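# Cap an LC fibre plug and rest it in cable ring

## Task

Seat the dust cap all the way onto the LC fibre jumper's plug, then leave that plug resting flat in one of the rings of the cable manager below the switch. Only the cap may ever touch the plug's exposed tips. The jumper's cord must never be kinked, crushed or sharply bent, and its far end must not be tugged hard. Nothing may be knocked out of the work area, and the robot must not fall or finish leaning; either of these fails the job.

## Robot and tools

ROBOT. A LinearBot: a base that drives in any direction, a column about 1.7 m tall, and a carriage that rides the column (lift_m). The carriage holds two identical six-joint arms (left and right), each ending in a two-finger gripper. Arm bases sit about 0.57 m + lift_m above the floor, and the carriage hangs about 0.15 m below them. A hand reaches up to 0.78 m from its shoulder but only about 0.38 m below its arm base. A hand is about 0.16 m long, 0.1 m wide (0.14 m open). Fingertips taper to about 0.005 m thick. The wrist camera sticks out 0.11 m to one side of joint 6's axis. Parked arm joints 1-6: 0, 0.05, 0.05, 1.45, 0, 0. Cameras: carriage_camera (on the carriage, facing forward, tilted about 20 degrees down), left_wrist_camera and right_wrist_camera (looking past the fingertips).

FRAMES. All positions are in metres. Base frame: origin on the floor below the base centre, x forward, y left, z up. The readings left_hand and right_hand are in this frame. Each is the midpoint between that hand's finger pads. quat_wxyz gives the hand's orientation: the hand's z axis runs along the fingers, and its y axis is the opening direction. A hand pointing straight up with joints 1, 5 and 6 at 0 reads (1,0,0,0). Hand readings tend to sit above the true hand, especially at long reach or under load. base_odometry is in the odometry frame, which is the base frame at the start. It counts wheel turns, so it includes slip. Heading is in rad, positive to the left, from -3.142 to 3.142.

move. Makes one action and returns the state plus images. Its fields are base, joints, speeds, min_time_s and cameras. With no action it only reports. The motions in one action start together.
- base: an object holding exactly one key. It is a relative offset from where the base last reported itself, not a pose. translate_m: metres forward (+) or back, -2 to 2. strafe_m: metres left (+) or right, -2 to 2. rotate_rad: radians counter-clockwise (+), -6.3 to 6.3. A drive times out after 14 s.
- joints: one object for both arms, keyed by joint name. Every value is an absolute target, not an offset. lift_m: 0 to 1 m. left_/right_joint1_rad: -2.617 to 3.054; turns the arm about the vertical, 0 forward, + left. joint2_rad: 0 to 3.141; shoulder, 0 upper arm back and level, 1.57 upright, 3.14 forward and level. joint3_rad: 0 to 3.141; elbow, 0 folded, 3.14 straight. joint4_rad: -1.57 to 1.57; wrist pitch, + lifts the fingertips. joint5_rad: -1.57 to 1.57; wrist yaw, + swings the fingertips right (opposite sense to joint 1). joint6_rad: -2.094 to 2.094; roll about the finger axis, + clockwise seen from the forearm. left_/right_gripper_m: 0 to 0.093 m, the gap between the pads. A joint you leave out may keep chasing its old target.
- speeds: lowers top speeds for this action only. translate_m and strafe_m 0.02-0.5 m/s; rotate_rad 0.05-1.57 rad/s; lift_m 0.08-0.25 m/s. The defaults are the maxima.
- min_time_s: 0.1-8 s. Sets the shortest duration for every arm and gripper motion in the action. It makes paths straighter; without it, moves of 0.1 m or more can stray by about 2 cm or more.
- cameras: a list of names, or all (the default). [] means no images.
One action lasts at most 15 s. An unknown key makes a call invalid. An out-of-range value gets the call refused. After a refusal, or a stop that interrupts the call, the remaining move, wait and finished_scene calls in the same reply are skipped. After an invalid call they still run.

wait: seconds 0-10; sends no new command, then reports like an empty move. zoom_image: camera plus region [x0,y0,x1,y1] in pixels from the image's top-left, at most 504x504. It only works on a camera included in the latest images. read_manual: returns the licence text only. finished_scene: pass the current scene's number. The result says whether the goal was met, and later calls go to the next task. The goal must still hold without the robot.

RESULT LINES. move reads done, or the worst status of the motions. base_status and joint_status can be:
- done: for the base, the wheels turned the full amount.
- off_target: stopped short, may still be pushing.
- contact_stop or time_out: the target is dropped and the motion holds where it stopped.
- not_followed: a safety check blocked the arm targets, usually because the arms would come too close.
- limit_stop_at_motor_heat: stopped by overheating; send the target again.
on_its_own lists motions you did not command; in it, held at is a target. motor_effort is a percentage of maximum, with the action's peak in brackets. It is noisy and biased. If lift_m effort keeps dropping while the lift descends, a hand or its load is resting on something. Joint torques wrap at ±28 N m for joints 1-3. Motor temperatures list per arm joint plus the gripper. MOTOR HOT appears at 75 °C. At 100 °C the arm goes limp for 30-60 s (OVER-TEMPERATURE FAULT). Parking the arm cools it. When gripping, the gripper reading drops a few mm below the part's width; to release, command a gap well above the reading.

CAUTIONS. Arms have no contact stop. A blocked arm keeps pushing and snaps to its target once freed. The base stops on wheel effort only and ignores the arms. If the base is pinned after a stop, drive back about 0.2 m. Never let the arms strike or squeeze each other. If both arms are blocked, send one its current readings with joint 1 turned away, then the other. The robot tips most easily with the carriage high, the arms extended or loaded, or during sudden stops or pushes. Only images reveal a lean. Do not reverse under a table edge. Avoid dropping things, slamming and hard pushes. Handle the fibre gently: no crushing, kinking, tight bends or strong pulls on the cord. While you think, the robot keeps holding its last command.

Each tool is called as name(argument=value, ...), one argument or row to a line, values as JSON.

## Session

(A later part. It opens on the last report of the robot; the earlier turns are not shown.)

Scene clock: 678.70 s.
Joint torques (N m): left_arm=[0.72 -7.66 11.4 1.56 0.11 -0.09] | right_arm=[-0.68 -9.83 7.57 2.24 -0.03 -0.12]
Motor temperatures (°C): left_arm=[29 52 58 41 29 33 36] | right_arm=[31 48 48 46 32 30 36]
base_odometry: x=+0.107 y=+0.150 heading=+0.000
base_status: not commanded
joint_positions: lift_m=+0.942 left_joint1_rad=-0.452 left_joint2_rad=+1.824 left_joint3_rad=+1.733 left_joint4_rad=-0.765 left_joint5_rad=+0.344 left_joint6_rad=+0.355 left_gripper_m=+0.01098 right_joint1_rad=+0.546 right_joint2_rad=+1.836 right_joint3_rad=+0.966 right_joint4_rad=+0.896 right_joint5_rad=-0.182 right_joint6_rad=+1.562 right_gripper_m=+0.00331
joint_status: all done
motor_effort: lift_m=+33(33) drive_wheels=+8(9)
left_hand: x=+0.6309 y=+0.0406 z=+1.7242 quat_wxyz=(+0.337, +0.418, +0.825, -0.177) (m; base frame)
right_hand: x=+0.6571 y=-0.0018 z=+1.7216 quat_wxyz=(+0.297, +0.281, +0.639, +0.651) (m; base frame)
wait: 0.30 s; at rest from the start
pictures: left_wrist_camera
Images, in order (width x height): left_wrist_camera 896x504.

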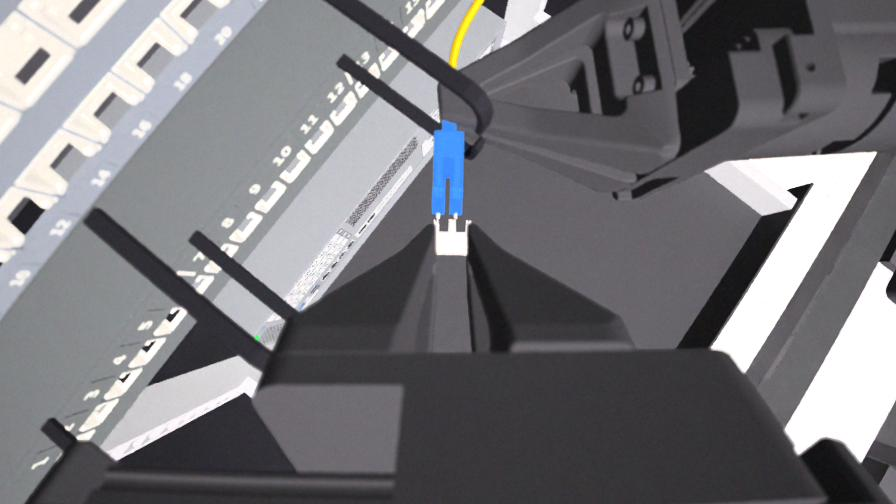

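move(
  joints={"left_joint1_rad":-0.4395},
  min_time_s=0.5,
  cameras=[],
)

wait(
  seconds=0.2,
  cameras=["left_wrist_camera"],
)

zoom_image(
  camera="left_wrist_camera",
  region=[390, 150, 520, 280],
)

Scene clock: 684.30 s.
Joint torques (N m): left_arm=[0.65 -7.64 11.36 1.55 0.1 -0.09] | right_arm=[-0.65 -9.85 7.54 2.24 -0.03 -0.13]
Motor temperatures (°C): left_arm=[29 52 58 41 29 33 36] | right_arm=[31 48 48 46 32 30 36]
move: done
base_odometry: x=+0.107 y=+0.150 heading=+0.000
base_status: not commanded
joint_positions: lift_m=+0.942 left_joint1_rad=-0.447 left_joint2_rad=+1.824 left_joint3_rad=+1.733 left_joint4_rad=-0.765 left_joint5_rad=+0.344 left_joint6_rad=+0.355 left_gripper_m=+0.01098 right_joint1_rad=+0.546 right_joint2_rad=+1.836 right_joint3_rad=+0.966 right_joint4_rad=+0.896 right_joint5_rad=-0.182 right_joint6_rad=+1.562 right_gripper_m=+0.00331
joint_status: all done
motor_effort: lift_m=+33(33) drive_wheels=+9(12)
left_hand: x=+0.6323 y=+0.0428 z=+1.7242 quat_wxyz=(+0.337, +0.415, +0.826, -0.176) (m; base frame)
right_hand: x=+0.6571 y=-0.0018 z=+1.7216 quat_wxyz=(+0.297, +0.281, +0.639, +0.651) (m; base frame)
pictures: none
No camera images: "cameras" was empty.

Scene clock: 684.50 s.
Joint torques (N m): left_arm=[0.64 -7.65 11.37 1.55 0.11 -0.09] | right_arm=[-0.65 -9.84 7.56 2.24 -0.04 -0.12]
Motor temperatures (°C): left_arm=[29 52 58 41 29 33 36] | right_arm=[31 48 48 46 32 30 36]
base_odometry: x=+0.107 y=+0.150 heading=+0.000
base_status: not commanded
joint_positions: lift_m=+0.942 left_joint1_rad=-0.447 left_joint2_rad=+1.824 left_joint3_rad=+1.733 left_joint4_rad=-0.765 left_joint5_rad=+0.344 left_joint6_rad=+0.355 left_gripper_m=+0.01098 right_joint1_rad=+0.546 right_joint2_rad=+1.836 right_joint3_rad=+0.966 right_joint4_rad=+0.896 right_joint5_rad=-0.182 right_joint6_rad=+1.562 right_gripper_m=+0.00331
joint_status: all done
motor_effort: lift_m=+33(33) drive_wheels=+7(12)
left_hand: x=+0.6323 y=+0.0428 z=+1.7242 quat_wxyz=(+0.337, +0.415, +0.826, -0.176) (m; base frame)
right_hand: x=+0.6571 y=-0.0018 z=+1.7216 quat_wxyz=(+0.297, +0.281, +0.639, +0.651) (m; base frame)
wait: 0.20 s; no rest
pictures: left_wrist_camera
Images, in order (width x height): left_wrist_camera 896x504.

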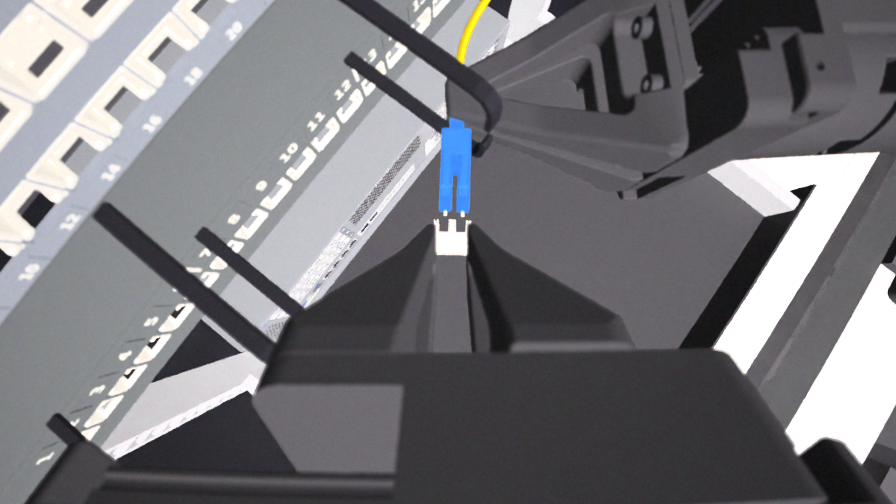

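Scaled by 3.877 from the camera's 896x504 image, which has a finer 1280x720 frame.

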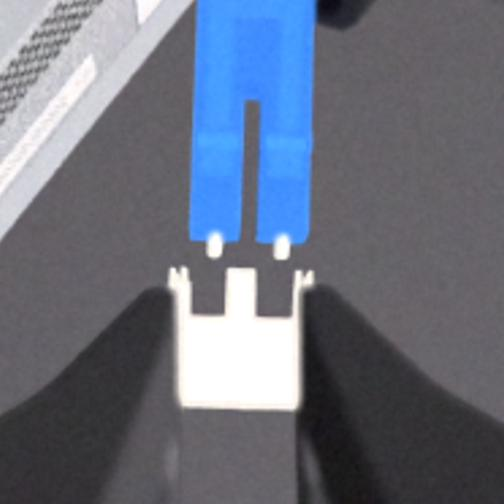

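move(
  joints={"left_joint1_rad":-0.457},
  min_time_s=0.5,
  cameras=[],
)

move(
  joints={"left_joint1_rad":-0.4645,"left_joint2_rad":1.856,"left_joint3_rad":1.794,"left_joint4_rad":-0.772},
  min_time_s=1.5,
  cameras=[],
)

wait(
  seconds=0.2,
)

zoom_image(
  camera="left_wrist_camera",
  region=[390, 150, 520, 280],
)

zoom_image(
  camera="carriage_camera",
  region=[405, 230, 465, 275],
)

Scene clock: 700.13 s.
Joint torques (N m): left_arm=[-0.5 -7.65 11.38 1.55 0.11 -0.09] | right_arm=[-0.66 -9.83 7.57 2.24 -0.03 -0.12]
Motor temperatures (°C): left_arm=[29 51 59 41 29 33 36] | right_arm=[31 48 48 47 32 30 36]
move: done
base_odometry: x=+0.107 y=+0.150 heading=+0.000
base_status: not commanded
joint_positions: lift_m=+0.942 left_joint1_rad=-0.450 left_joint2_rad=+1.824 left_joint3_rad=+1.733 left_joint4_rad=-0.765 left_joint5_rad=+0.344 left_joint6_rad=+0.355 left_gripper_m=+0.01098 right_joint1_rad=+0.546 right_joint2_rad=+1.836 right_joint3_rad=+0.966 right_joint4_rad=+0.896 right_joint5_rad=-0.182 right_joint6_rad=+1.562 right_gripper_m=+0.00331
joint_status: all done
motor_effort: lift_m=+33(33) drive_wheels=+6(11)
left_hand: x=+0.6314 y=+0.0414 z=+1.7242 quat_wxyz=(+0.337, +0.417, +0.826, -0.176) (m; base frame)
right_hand: x=+0.6571 y=-0.0018 z=+1.7216 quat_wxyz=(+0.297, +0.281, +0.639, +0.651) (m; base frame)
pictures: none
No camera images: "cameras" was empty.

Scene clock: 701.93 s.
Joint torques (N m): left_arm=[-0.76 -7.54 11.4 1.61 0.11 -0.08] | right_arm=[-0.66 -9.84 7.56 2.24 -0.03 -0.12]
Motor temperatures (°C): left_arm=[29 51 59 41 29 33 36] | right_arm=[31 48 49 47 32 30 36]
move: done
base_odometry: x=+0.107 y=+0.150 heading=+0.000
base_status: not commanded
joint_positions: lift_m=+0.942 left_joint1_rad=-0.455 left_joint2_rad=+1.839 left_joint3_rad=+1.755 left_joint4_rad=-0.772 left_joint5_rad=+0.343 left_joint6_rad=+0.355 left_gripper_m=+0.01098 right_joint1_rad=+0.546 right_joint2_rad=+1.836 right_joint3_rad=+0.966 right_joint4_rad=+0.896 right_joint5_rad=-0.182 right_joint6_rad=+1.562 right_gripper_m=+0.00331
joint_status: all done
motor_effort: lift_m=+33(33) drive_wheels=+9(10)
left_hand: x=+0.6334 y=+0.0381 z=+1.7249 quat_wxyz=(+0.336, +0.419, +0.825, -0.177) (m; base frame)
right_hand: x=+0.6571 y=-0.0018 z=+1.7216 quat_wxyz=(+0.297, +0.281, +0.639, +0.651) (m; base frame)
pictures: none
No camera images: "cameras" was empty.

Scene clock: 702.13 s.
Joint torques (N m): left_arm=[-0.73 -7.54 11.41 1.6 0.11 -0.08] | right_arm=[-0.68 -9.81 7.57 2.24 -0.03 -0.12]
Motor temperatures (°C): left_arm=[29 51 59 41 29 33 36] | right_arm=[31 48 49 47 32 30 36]
base_odometry: x=+0.107 y=+0.150 heading=+0.000
base_status: not commanded
joint_positions: lift_m=+0.942 left_joint1_rad=-0.455 left_joint2_rad=+1.839 left_joint3_rad=+1.755 left_joint4_rad=-0.772 left_joint5_rad=+0.343 left_joint6_rad=+0.355 left_gripper_m=+0.01098 right_joint1_rad=+0.546 right_joint2_rad=+1.836 right_joint3_rad=+0.966 right_joint4_rad=+0.896 right_joint5_rad=-0.182 right_joint6_rad=+1.562 right_gripper_m=+0.00331
joint_status: all done
motor_effort: lift_m=+33(33) drive_wheels=+8(10)
left_hand: x=+0.6334 y=+0.0381 z=+1.7249 quat_wxyz=(+0.336, +0.419, +0.825, -0.177) (m; base frame)
right_hand: x=+0.6571 y=-0.0018 z=+1.7216 quat_wxyz=(+0.297, +0.281, +0.639, +0.651) (m; base frame)
wait: 0.20 s; no rest
pictures: carriage_camera, left_wrist_camera, right_wrist_camera
Images, in order (width x height): carriage_camera 896x504, left_wrist_camera 896x504, right_wrist_camera 896x504.

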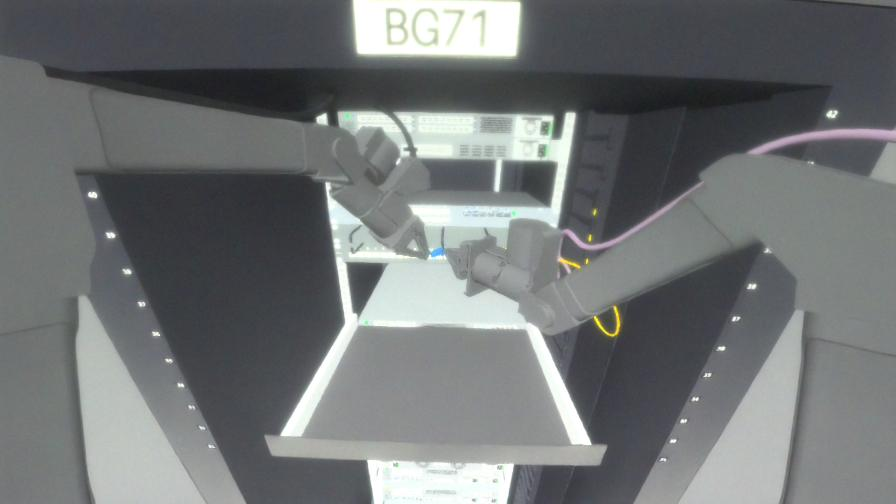

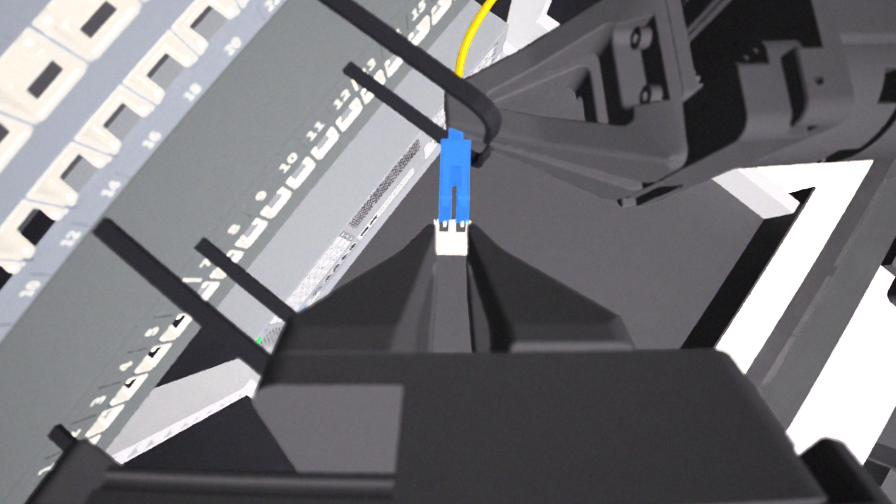

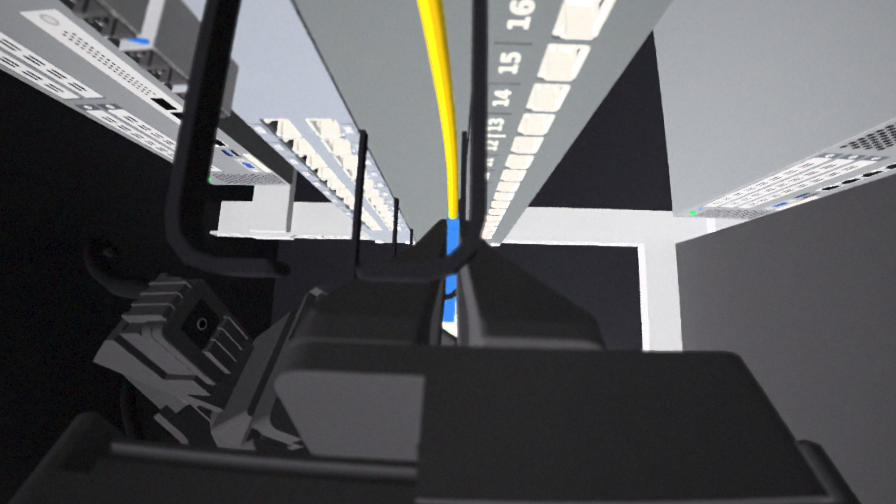

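Scaled by 3.877 from the camera's 896x504 image, which has a finer 1280x720 frame.

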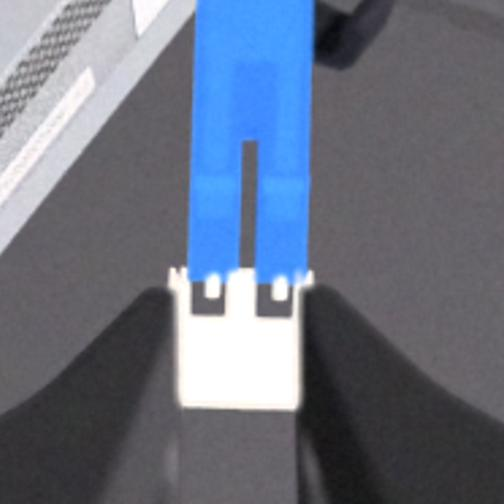

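Scaled by 8.400 from the camera's 896x504 image, which has a finer 1280x720 frame.

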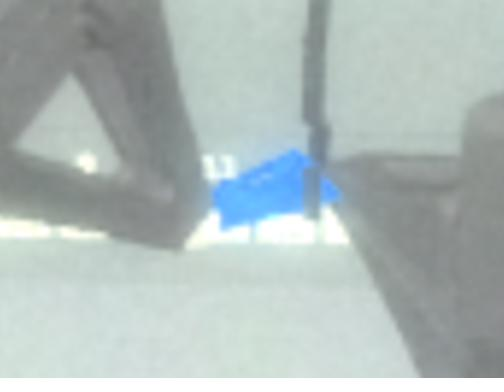

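move(
  joints={"left_joint1_rad":-0.4705,"left_joint2_rad":1.874,"left_joint3_rad":1.815,"left_joint4_rad":-0.774,"left_joint5_rad":0.328},
  min_time_s=1.5,
  cameras=[],
)

wait(
  seconds=0.2,
)

zoom_image(
  camera="left_wrist_camera",
  region=[390, 150, 520, 280],
)

zoom_image(
  camera="carriage_camera",
  region=[405, 230, 465, 275],
)

Scene clock: 709.90 s.
Joint torques (N m): left_arm=[-1.02 -7.19 11.29 1.78 0.12 -0.09] | right_arm=[-0.68 -9.84 7.56 2.24 -0.06 -0.12]
Motor temperatures (°C): left_arm=[29 51 59 41 29 33 36] | right_arm=[31 49 49 47 32 30 36]
move: done
base_odometry: x=+0.107 y=+0.150 heading=+0.000
base_status: not commanded
joint_positions: lift_m=+0.942 left_joint1_rad=-0.457 left_joint2_rad=+1.852 left_joint3_rad=+1.777 left_joint4_rad=-0.791 left_joint5_rad=+0.337 left_joint6_rad=+0.355 left_gripper_m=+0.01098 right_joint1_rad=+0.546 right_joint2_rad=+1.836 right_joint3_rad=+0.966 right_joint4_rad=+0.896 right_joint5_rad=-0.180 right_joint6_rad=+1.562 right_gripper_m=+0.00331
joint_status: all done
motor_effort: lift_m=+33(33) drive_wheels=+5(10)
left_hand: x=+0.6345 y=+0.0376 z=+1.7244 quat_wxyz=(+0.332, +0.419, +0.827, -0.174) (m; base frame)
right_hand: x=+0.6573 y=-0.0021 z=+1.7216 quat_wxyz=(+0.298, +0.282, +0.639, +0.651) (m; base frame)
pictures: none
No camera images: "cameras" was empty.

Scene clock: 710.10 s.
Joint torques (N m): left_arm=[-1.03 -7.19 11.3 1.79 0.13 -0.09] | right_arm=[-0.66 -9.84 7.56 2.24 -0.06 -0.12]
Motor temperatures (°C): left_arm=[29 51 59 42 29 33 36] | right_arm=[31 49 49 47 32 30 36]
base_odometry: x=+0.107 y=+0.150 heading=+0.000
base_status: not commanded
joint_positions: lift_m=+0.942 left_joint1_rad=-0.457 left_joint2_rad=+1.852 left_joint3_rad=+1.777 left_joint4_rad=-0.791 left_joint5_rad=+0.337 left_joint6_rad=+0.355 left_gripper_m=+0.01098 right_joint1_rad=+0.546 right_joint2_rad=+1.836 right_joint3_rad=+0.966 right_joint4_rad=+0.896 right_joint5_rad=-0.180 right_joint6_rad=+1.562 right_gripper_m=+0.00331
joint_status: all done
motor_effort: lift_m=+33(33) drive_wheels=+5(10)
left_hand: x=+0.6344 y=+0.0374 z=+1.7245 quat_wxyz=(+0.332, +0.419, +0.827, -0.174) (m; base frame)
right_hand: x=+0.6573 y=-0.0021 z=+1.7216 quat_wxyz=(+0.298, +0.282, +0.639, +0.651) (m; base frame)
wait: 0.20 s; no rest
pictures: carriage_camera, left_wrist_camera, right_wrist_camera
Images, in order (width x height): carriage_camera 896x504, left_wrist_camera 896x504, right_wrist_camera 896x504.

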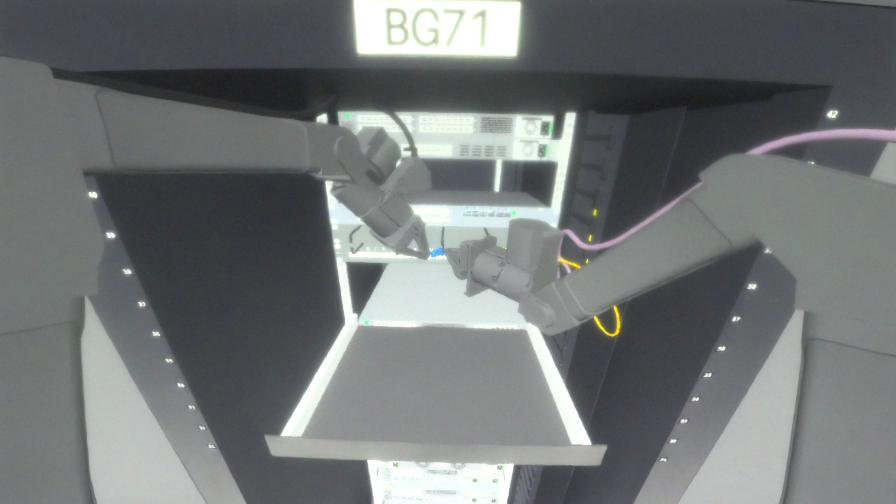

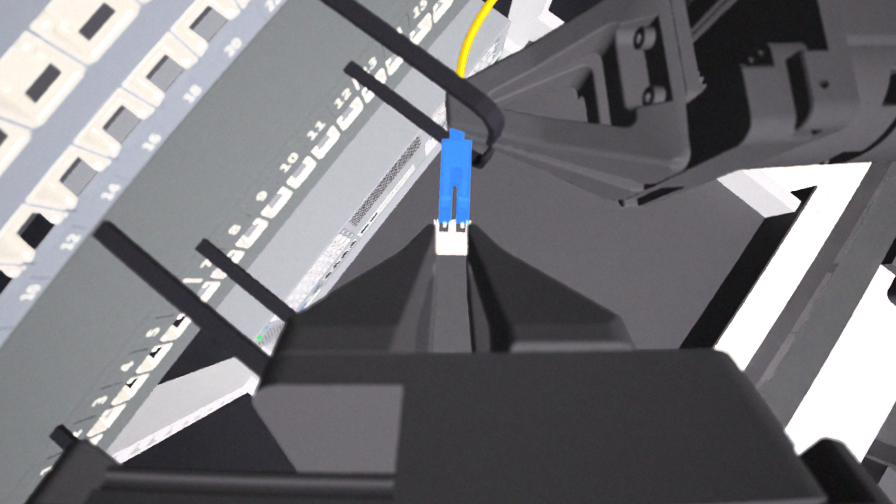

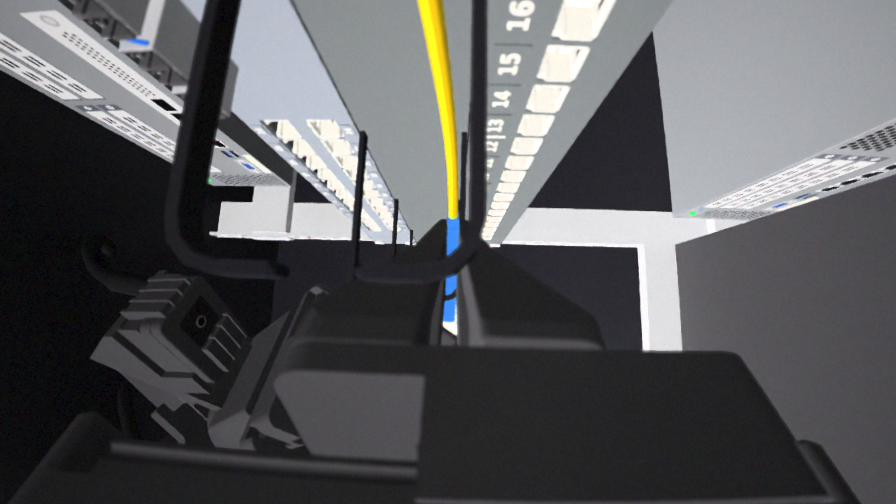

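Scaled by 3.877 from the camera's 896x504 image, which has a finer 1280x720 frame.

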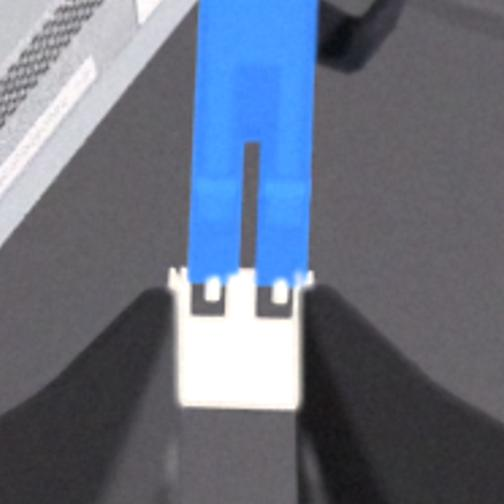

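Scaled by 8.400 from the camera's 896x504 image, which has a finer 1280x720 frame.

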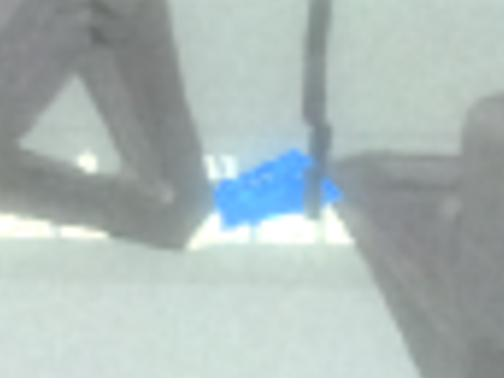

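zoom_image(
  camera="left_wrist_camera",
  region=[430, 205, 475, 240],
)

Scaled by 11.200 from the camera's 896x504 image, which has a finer 1280x720 frame.

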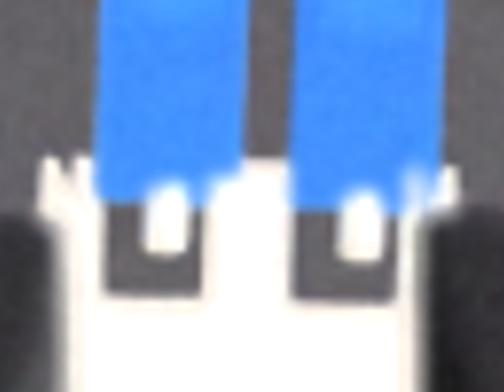

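move(
  joints={"left_joint1_rad":-0.458,"left_joint4_rad":-0.755},
  min_time_s=0.7,
  cameras=[],
)

wait(
  seconds=0.2,
  cameras=["left_wrist_camera"],
)

zoom_image(
  camera="left_wrist_camera",
  region=[430, 205, 475, 240],
)

Scene clock: 735.80 s.
Joint torques (N m): left_arm=[0.01 -7.2 11.22 1.99 0.14 -0.08] | right_arm=[-0.68 -9.83 7.54 2.24 -0.06 -0.12]
Motor temperatures (°C): left_arm=[29 50 59 43 29 33 36] | right_arm=[31 49 49 47 32 30 36]
move: done
base_odometry: x=+0.107 y=+0.150 heading=+0.000
base_status: not commanded
joint_positions: lift_m=+0.942 left_joint1_rad=-0.457 left_joint2_rad=+1.852 left_joint3_rad=+1.777 left_joint4_rad=-0.791 left_joint5_rad=+0.336 left_joint6_rad=+0.355 left_gripper_m=+0.01098 right_joint1_rad=+0.546 right_joint2_rad=+1.836 right_joint3_rad=+0.966 right_joint4_rad=+0.896 right_joint5_rad=-0.180 right_joint6_rad=+1.562 right_gripper_m=+0.00331
joint_status: all done
motor_effort: lift_m=+33(33) drive_wheels=+10(10)
left_hand: x=+0.6345 y=+0.0375 z=+1.7244 quat_wxyz=(+0.332, +0.419, +0.827, -0.174) (m; base frame)
right_hand: x=+0.6573 y=-0.0021 z=+1.7216 quat_wxyz=(+0.298, +0.282, +0.639, +0.651) (m; base frame)
pictures: none
No camera images: "cameras" was empty.

Scene clock: 736.00 s.
Joint torques (N m): left_arm=[0.02 -7.23 11.28 2 0.13 -0.1] | right_arm=[-0.66 -9.85 7.56 2.23 -0.06 -0.12]
Motor temperatures (°C): left_arm=[29 50 59 43 29 33 36] | right_arm=[31 49 49 47 32 30 36]
base_odometry: x=+0.107 y=+0.150 heading=+0.000
base_status: not commanded
joint_positions: lift_m=+0.942 left_joint1_rad=-0.457 left_joint2_rad=+1.852 left_joint3_rad=+1.777 left_joint4_rad=-0.791 left_joint5_rad=+0.336 left_joint6_rad=+0.355 left_gripper_m=+0.01098 right_joint1_rad=+0.546 right_joint2_rad=+1.836 right_joint3_rad=+0.966 right_joint4_rad=+0.896 right_joint5_rad=-0.180 right_joint6_rad=+1.562 right_gripper_m=+0.00331
joint_status: all done
motor_effort: lift_m=+33(33) drive_wheels=+9(10)
left_hand: x=+0.6345 y=+0.0375 z=+1.7244 quat_wxyz=(+0.332, +0.419, +0.827, -0.174) (m; base frame)
right_hand: x=+0.6573 y=-0.0021 z=+1.7216 quat_wxyz=(+0.298, +0.282, +0.639, +0.651) (m; base frame)
wait: 0.20 s; no rest
pictures: left_wrist_camera
Images, in order (width x height): left_wrist_camera 896x504.

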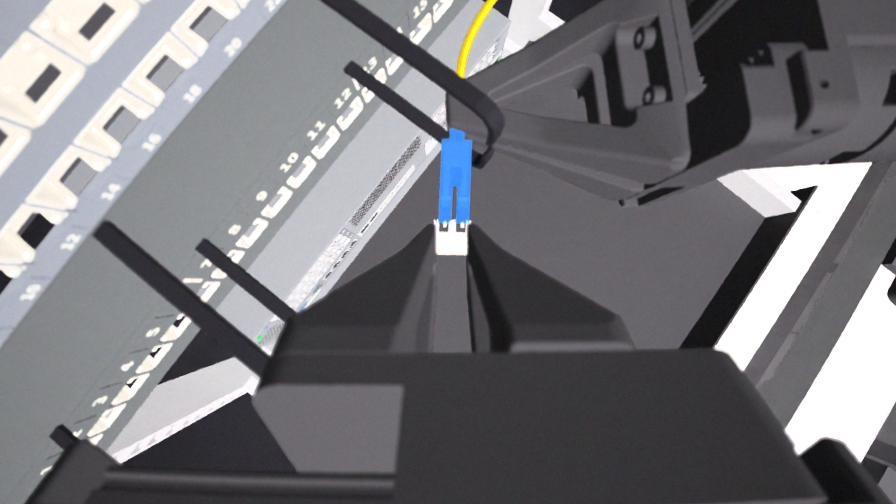

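Scaled by 11.200 from the camera's 896x504 image, which has a finer 1280x720 frame.

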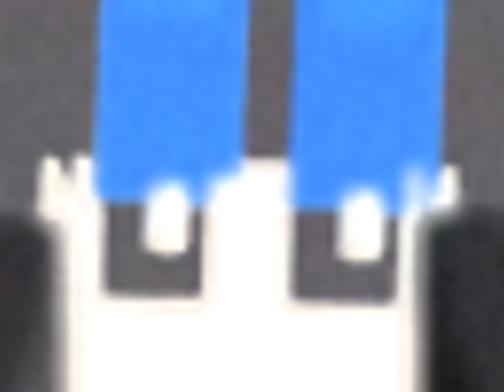

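move(
  joints={"left_joint1_rad":-0.477,"left_joint2_rad":1.874,"left_joint3_rad":1.815,"left_joint4_rad":-0.742,"left_joint5_rad":0.328},
  min_time_s=1,
  cameras=[],
)

wait(
  seconds=0.2,
  cameras=["left_wrist_camera"],
)

zoom_image(
  camera="left_wrist_camera",
  region=[430, 205, 475, 240],
)

Scene clock: 747.63 s.
Joint torques (N m): left_arm=[-1.29 -7.19 11.25 2.12 0.19 -0.08] | right_arm=[-0.66 -9.85 7.57 2.23 -0.07 -0.11]
Motor temperatures (°C): left_arm=[29 50 59 44 29 33 36] | right_arm=[31 49 49 47 32 30 36]
move: off_target
base_odometry: x=+0.107 y=+0.150 heading=+0.000
base_status: not commanded
joint_positions: lift_m=+0.942 left_joint1_rad=-0.460 left_joint2_rad=+1.852 left_joint3_rad=+1.777 left_joint4_rad=-0.789 left_joint5_rad=+0.330 left_joint6_rad=+0.355 left_gripper_m=+0.01098 right_joint1_rad=+0.546 right_joint2_rad=+1.836 right_joint3_rad=+0.966 right_joint4_rad=+0.896 right_joint5_rad=-0.179 right_joint6_rad=+1.562 right_gripper_m=+0.00331
joint_status: left_joint4_rad off_target (ended at -0.790, target -0.742); the others done
motor_effort: lift_m=+33(33) drive_wheels=+6(11)
left_hand: x=+0.6345 y=+0.0368 z=+1.7245 quat_wxyz=(+0.333, +0.419, +0.827, -0.172) (m; base frame)
right_hand: x=+0.6575 y=-0.0022 z=+1.7216 quat_wxyz=(+0.298, +0.282, +0.639, +0.651) (m; base frame)
pictures: none
No camera images: "cameras" was empty.

Scene clock: 747.83 s.
Joint torques (N m): left_arm=[-1.31 -7.21 11.26 2.12 0.19 -0.09] | right_arm=[-0.69 -9.84 7.57 2.24 -0.07 -0.12]
Motor temperatures (°C): left_arm=[29 50 59 44 29 33 36] | right_arm=[31 49 49 47 32 30 36]
base_odometry: x=+0.107 y=+0.150 heading=+0.000
base_status: not commanded
joint_positions: lift_m=+0.942 left_joint1_rad=-0.460 left_joint2_rad=+1.852 left_joint3_rad=+1.777 left_joint4_rad=-0.789 left_joint5_rad=+0.330 left_joint6_rad=+0.355 left_gripper_m=+0.01098 right_joint1_rad=+0.546 right_joint2_rad=+1.836 right_joint3_rad=+0.966 right_joint4_rad=+0.896 right_joint5_rad=-0.179 right_joint6_rad=+1.562 right_gripper_m=+0.00331
joint_status: left_joint4_rad off_target (ended at -0.790, target -0.742); the others done
motor_effort: lift_m=+33(33) drive_wheels=+7(11)
left_hand: x=+0.6345 y=+0.0368 z=+1.7245 quat_wxyz=(+0.333, +0.419, +0.827, -0.172) (m; base frame)
right_hand: x=+0.6575 y=-0.0022 z=+1.7216 quat_wxyz=(+0.298, +0.282, +0.639, +0.651) (m; base frame)
wait: 0.20 s; no rest
pictures: left_wrist_camera
Images, in order (width x height): left_wrist_camera 896x504.

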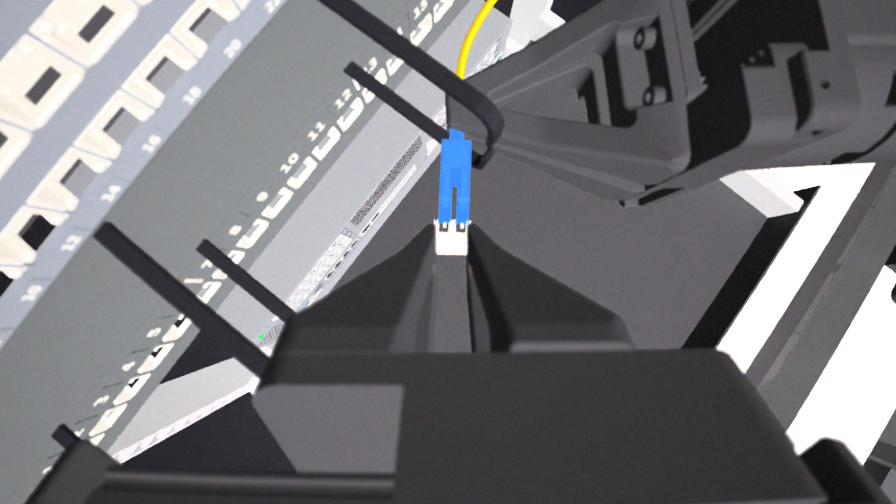

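Scaled by 11.200 from the camera's 896x504 image, which has a finer 1280x720 frame.

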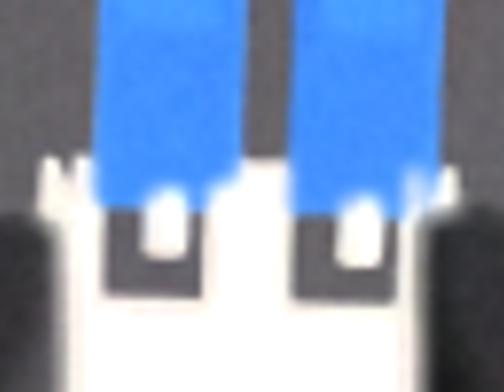

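move(
  joints={"left_joint1_rad":-0.464,"left_joint2_rad":1.797,"left_joint3_rad":1.740,"left_joint4_rad":-0.755},
  min_time_s=1,
  cameras=[],
)

wait(
  seconds=0.2,
  cameras=["left_wrist_camera","carriage_camera"],
)

zoom_image(
  camera="left_wrist_camera",
  region=[425, 180, 480, 245],
)

zoom_image(
  camera="carriage_camera",
  region=[405, 230, 465, 275],
)

Scene clock: 763.37 s.
Joint torques (N m): left_arm=[-0.25 -12.29 6.52 1.81 0.19 -0.08] | right_arm=[-0.69 -9.84 7.56 2.23 -0.06 -0.12]
Motor temperatures (°C): left_arm=[29 50 60 45 29 33 36] | right_arm=[31 49 49 47 32 30 36]
move: done
base_odometry: x=+0.107 y=+0.150 heading=+0.000
base_status: not commanded
joint_positions: lift_m=+0.942 left_joint1_rad=-0.460 left_joint2_rad=+1.838 left_joint3_rad=+1.757 left_joint4_rad=-0.773 left_joint5_rad=+0.330 left_joint6_rad=+0.355 left_gripper_m=+0.01098 right_joint1_rad=+0.547 right_joint2_rad=+1.836 right_joint3_rad=+0.966 right_joint4_rad=+0.896 right_joint5_rad=-0.179 right_joint6_rad=+1.562 right_gripper_m=+0.00331
joint_status: all done
motor_effort: lift_m=+33(33) drive_wheels=+8(10)
left_hand: x=+0.6332 y=+0.0376 z=+1.7251 quat_wxyz=(+0.337, +0.419, +0.825, -0.172) (m; base frame)
right_hand: x=+0.6574 y=-0.0021 z=+1.7216 quat_wxyz=(+0.298, +0.282, +0.639, +0.651) (m; base frame)
pictures: none
No camera images: "cameras" was empty.

Scene clock: 763.57 s.
Joint torques (N m): left_arm=[-0.25 -12.29 6.53 1.81 0.19 -0.09] | right_arm=[-0.69 -9.84 7.54 2.24 -0.07 -0.12]
Motor temperatures (°C): left_arm=[29 50 60 45 29 33 36] | right_arm=[31 49 49 47 32 30 36]
base_odometry: x=+0.107 y=+0.150 heading=+0.000
base_status: not commanded
joint_positions: lift_m=+0.942 left_joint1_rad=-0.460 left_joint2_rad=+1.838 left_joint3_rad=+1.757 left_joint4_rad=-0.773 left_joint5_rad=+0.330 left_joint6_rad=+0.355 left_gripper_m=+0.01098 right_joint1_rad=+0.547 right_joint2_rad=+1.836 right_joint3_rad=+0.966 right_joint4_rad=+0.896 right_joint5_rad=-0.179 right_joint6_rad=+1.562 right_gripper_m=+0.00331
joint_status: all done
motor_effort: lift_m=+33(33) drive_wheels=+6(10)
left_hand: x=+0.6333 y=+0.0376 z=+1.7252 quat_wxyz=(+0.337, +0.419, +0.825, -0.172) (m; base frame)
right_hand: x=+0.6574 y=-0.0021 z=+1.7216 quat_wxyz=(+0.298, +0.282, +0.639, +0.651) (m; base frame)
wait: 0.20 s; no rest
pictures: carriage_camera, left_wrist_camera
Images, in order (width x height): carriage_camera 896x504, left_wrist_camera 896x504.

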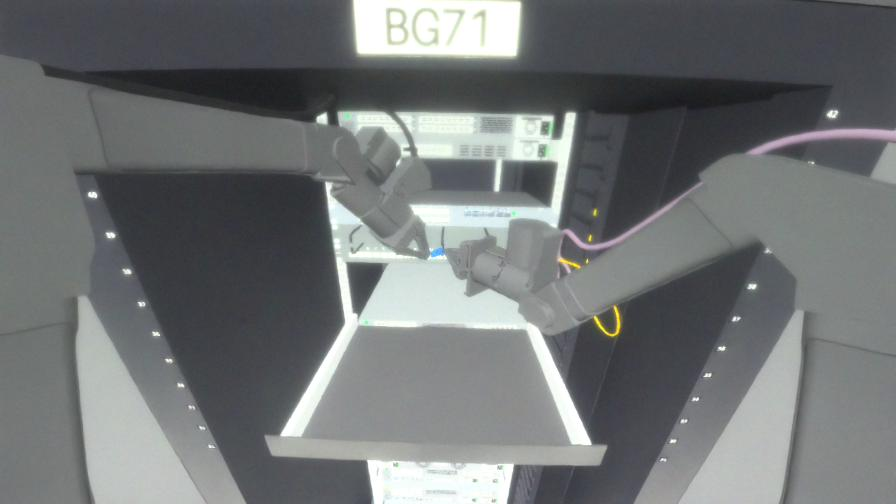

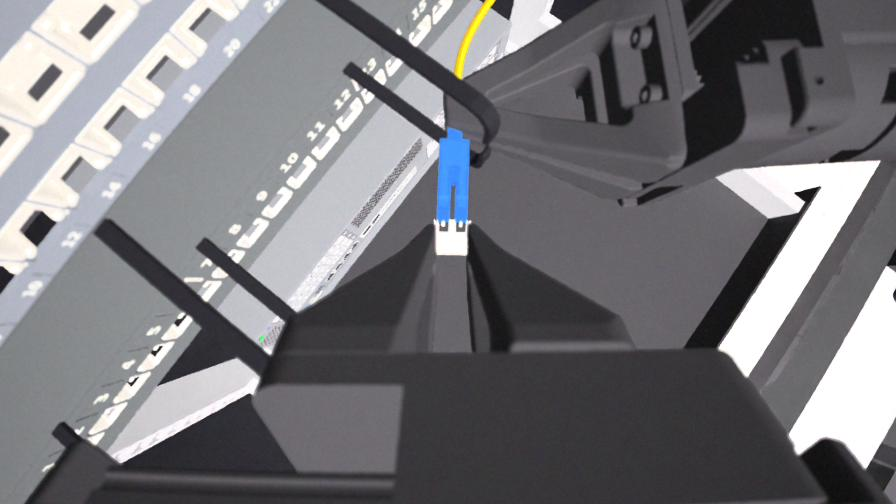

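Scaled by 7.754 from the camera's 896x504 image, which has a finer 1280x720 frame.

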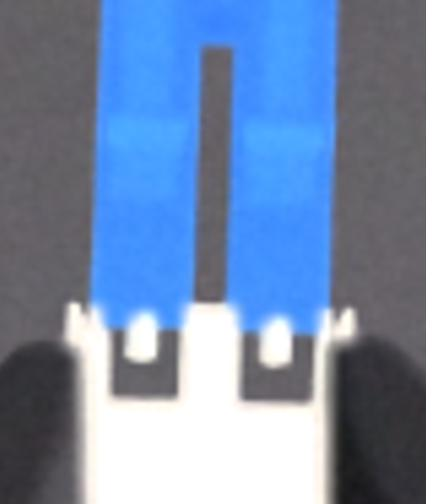

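Scaled by 8.400 from the camera's 896x504 image, which has a finer 1280x720 frame.

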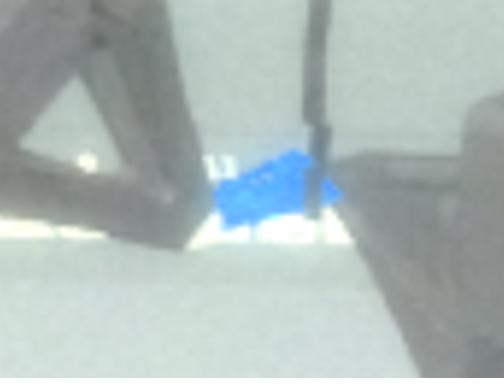

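move(
  joints={"left_joint1_rad":-0.472,"left_joint2_rad":1.874,"left_joint3_rad":1.818,"left_joint4_rad":-0.765},
  min_time_s=1.5,
  cameras=[],
)

wait(
  seconds=0.2,
  cameras=["left_wrist_camera","carriage_camera"],
)

zoom_image(
  camera="left_wrist_camera",
  region=[425, 180, 480, 245],
)

Scene clock: 773.07 s.
Joint torques (N m): left_arm=[-0.7 -7.38 11.44 1.76 0.19 -0.09] | right_arm=[-0.69 -9.83 7.57 2.24 -0.07 -0.12]
Motor temperatures (°C): left_arm=[29 54 59 44 29 33 36] | right_arm=[31 49 49 47 32 30 36]
move: done
base_odometry: x=+0.107 y=+0.150 heading=+0.000
base_status: not commanded
joint_positions: lift_m=+0.942 left_joint1_rad=-0.463 left_joint2_rad=+1.854 left_joint3_rad=+1.779 left_joint4_rad=-0.779 left_joint5_rad=+0.330 left_joint6_rad=+0.355 left_gripper_m=+0.01098 right_joint1_rad=+0.547 right_joint2_rad=+1.836 right_joint3_rad=+0.966 right_joint4_rad=+0.896 right_joint5_rad=-0.179 right_joint6_rad=+1.562 right_gripper_m=+0.00331
joint_status: all done
motor_effort: lift_m=+33(33) drive_wheels=+7(10)
left_hand: x=+0.6360 y=+0.0349 z=+1.7258 quat_wxyz=(+0.337, +0.420, +0.825, -0.172) (m; base frame)
right_hand: x=+0.6574 y=-0.0021 z=+1.7216 quat_wxyz=(+0.298, +0.282, +0.639, +0.651) (m; base frame)
pictures: none
No camera images: "cameras" was empty.

Scene clock: 773.27 s.
Joint torques (N m): left_arm=[-0.72 -7.39 11.41 1.77 0.2 -0.09] | right_arm=[-0.69 -9.85 7.6 2.24 -0.07 -0.12]
Motor temperatures (°C): left_arm=[29 54 59 44 29 33 36] | right_arm=[31 49 49 47 32 30 36]
base_odometry: x=+0.107 y=+0.150 heading=+0.000
base_status: not commanded
joint_positions: lift_m=+0.942 left_joint1_rad=-0.463 left_joint2_rad=+1.854 left_joint3_rad=+1.779 left_joint4_rad=-0.780 left_joint5_rad=+0.330 left_joint6_rad=+0.355 left_gripper_m=+0.01098 right_joint1_rad=+0.547 right_joint2_rad=+1.836 right_joint3_rad=+0.966 right_joint4_rad=+0.896 right_joint5_rad=-0.179 right_joint6_rad=+1.562 right_gripper_m=+0.00331
joint_status: all done
motor_effort: lift_m=+33(33) drive_wheels=+9(10)
left_hand: x=+0.6360 y=+0.0350 z=+1.7257 quat_wxyz=(+0.337, +0.420, +0.825, -0.172) (m; base frame)
right_hand: x=+0.6574 y=-0.0021 z=+1.7216 quat_wxyz=(+0.298, +0.282, +0.639, +0.651) (m; base frame)
wait: 0.20 s; no rest
pictures: carriage_camera, left_wrist_camera
Images, in order (width x height): carriage_camera 896x504, left_wrist_camera 896x504.

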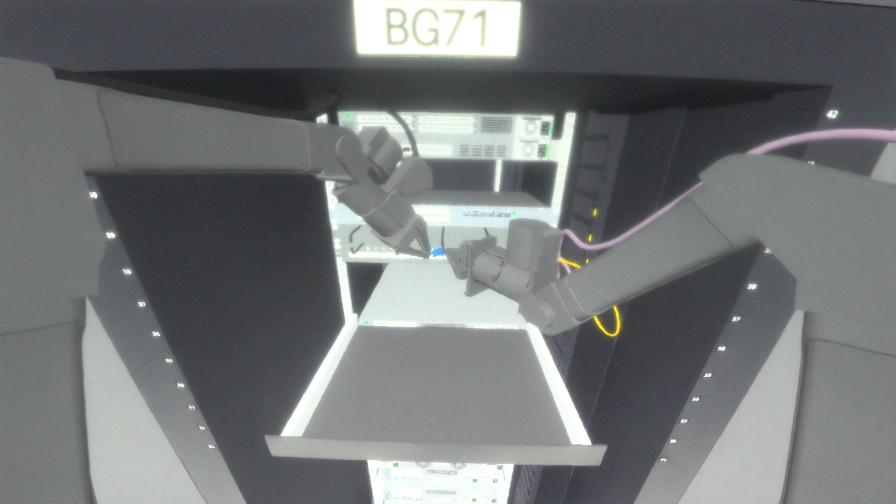

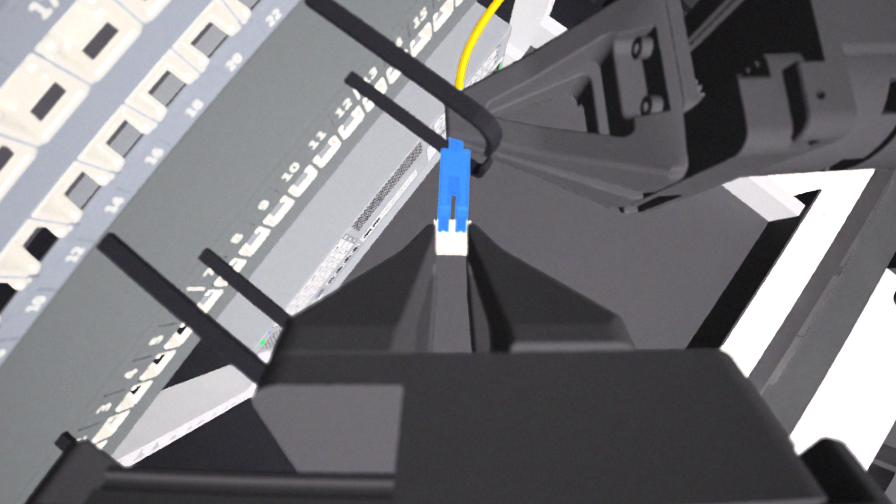

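Scaled by 7.754 from the camera's 896x504 image, which has a finer 1280x720 frame.

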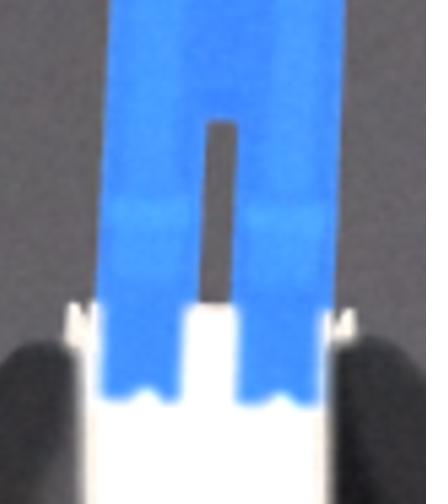

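move(
  joints={"left_joint1_rad":-0.479,"left_joint2_rad":1.892,"left_joint3_rad":1.840,"left_joint4_rad":-0.768,"left_joint5_rad":0.322},
  min_time_s=1.5,
  cameras=[],
)

wait(
  seconds=0.2,
  cameras=["left_wrist_camera","right_wrist_camera"],
)

zoom_image(
  camera="left_wrist_camera",
  region=[425, 180, 480, 245],
)

Scene clock: 780.70 s.
Joint torques (N m): left_arm=[-1.16 -7.25 11.34 1.87 0.13 -0.09] | right_arm=[-0.69 -9.84 7.56 2.24 -0.07 -0.12]
Motor temperatures (°C): left_arm=[29 53 61 44 29 33 36] | right_arm=[31 49 49 47 32 30 36]
move: done
base_odometry: x=+0.107 y=+0.150 heading=+0.000
base_status: not commanded
joint_positions: lift_m=+0.942 left_joint1_rad=-0.464 left_joint2_rad=+1.869 left_joint3_rad=+1.801 left_joint4_rad=-0.792 left_joint5_rad=+0.330 left_joint6_rad=+0.355 left_gripper_m=+0.01098 right_joint1_rad=+0.547 right_joint2_rad=+1.836 right_joint3_rad=+0.966 right_joint4_rad=+0.896 right_joint5_rad=-0.179 right_joint6_rad=+1.562 right_gripper_m=+0.00331
joint_status: all done
motor_effort: lift_m=+33(33) drive_wheels=+8(12)
left_hand: x=+0.6379 y=+0.0331 z=+1.7256 quat_wxyz=(+0.335, +0.421, +0.825, -0.172) (m; base frame)
right_hand: x=+0.6574 y=-0.0021 z=+1.7216 quat_wxyz=(+0.298, +0.282, +0.639, +0.651) (m; base frame)
pictures: none
No camera images: "cameras" was empty.

Scene clock: 780.90 s.
Joint torques (N m): left_arm=[-1.17 -7.28 11.33 1.86 0.14 -0.09] | right_arm=[-0.69 -9.83 7.56 2.24 -0.06 -0.12]
Motor temperatures (°C): left_arm=[29 53 61 44 29 33 36] | right_arm=[31 49 49 47 32 30 36]
base_odometry: x=+0.107 y=+0.150 heading=+0.000
base_status: not commanded
joint_positions: lift_m=+0.942 left_joint1_rad=-0.464 left_joint2_rad=+1.869 left_joint3_rad=+1.801 left_joint4_rad=-0.792 left_joint5_rad=+0.330 left_joint6_rad=+0.355 left_gripper_m=+0.01098 right_joint1_rad=+0.547 right_joint2_rad=+1.836 right_joint3_rad=+0.966 right_joint4_rad=+0.896 right_joint5_rad=-0.179 right_joint6_rad=+1.562 right_gripper_m=+0.00331
joint_status: all done
motor_effort: lift_m=+33(33) drive_wheels=+12(12)
left_hand: x=+0.6379 y=+0.0331 z=+1.7256 quat_wxyz=(+0.335, +0.421, +0.825, -0.172) (m; base frame)
right_hand: x=+0.6574 y=-0.0021 z=+1.7216 quat_wxyz=(+0.298, +0.282, +0.639, +0.651) (m; base frame)
wait: 0.20 s; no rest
pictures: left_wrist_camera, right_wrist_camera
Images, in order (width x height): left_wrist_camera 896x504, right_wrist_camera 896x504.

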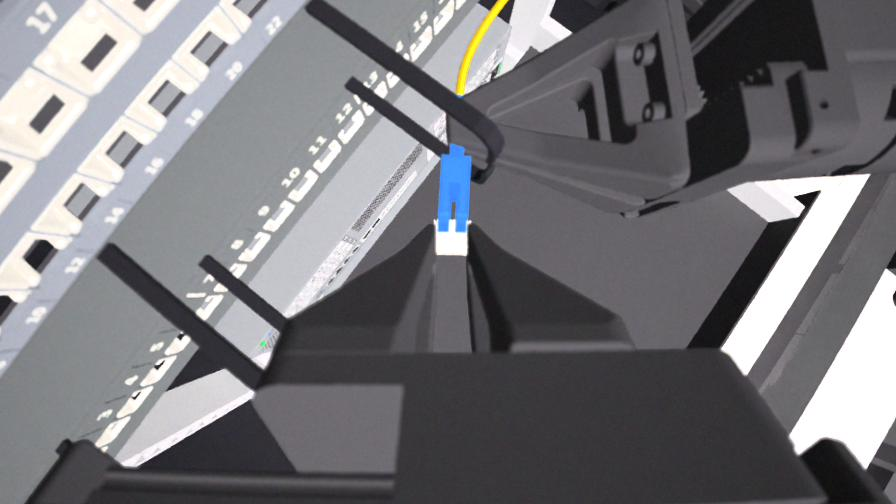

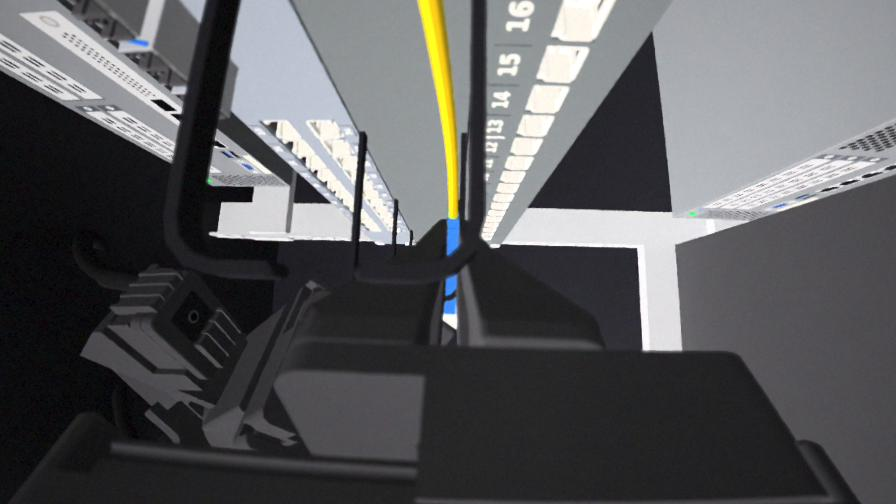

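Scaled by 7.754 from the camera's 896x504 image, which has a finer 1280x720 frame.

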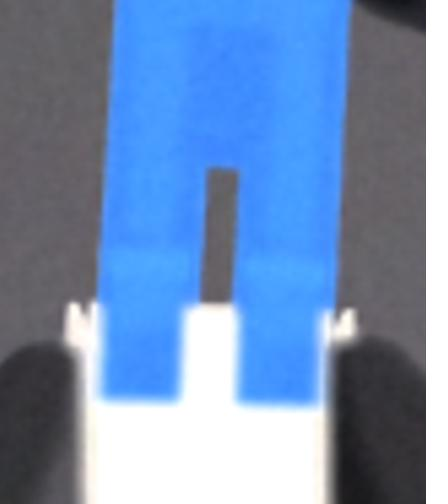

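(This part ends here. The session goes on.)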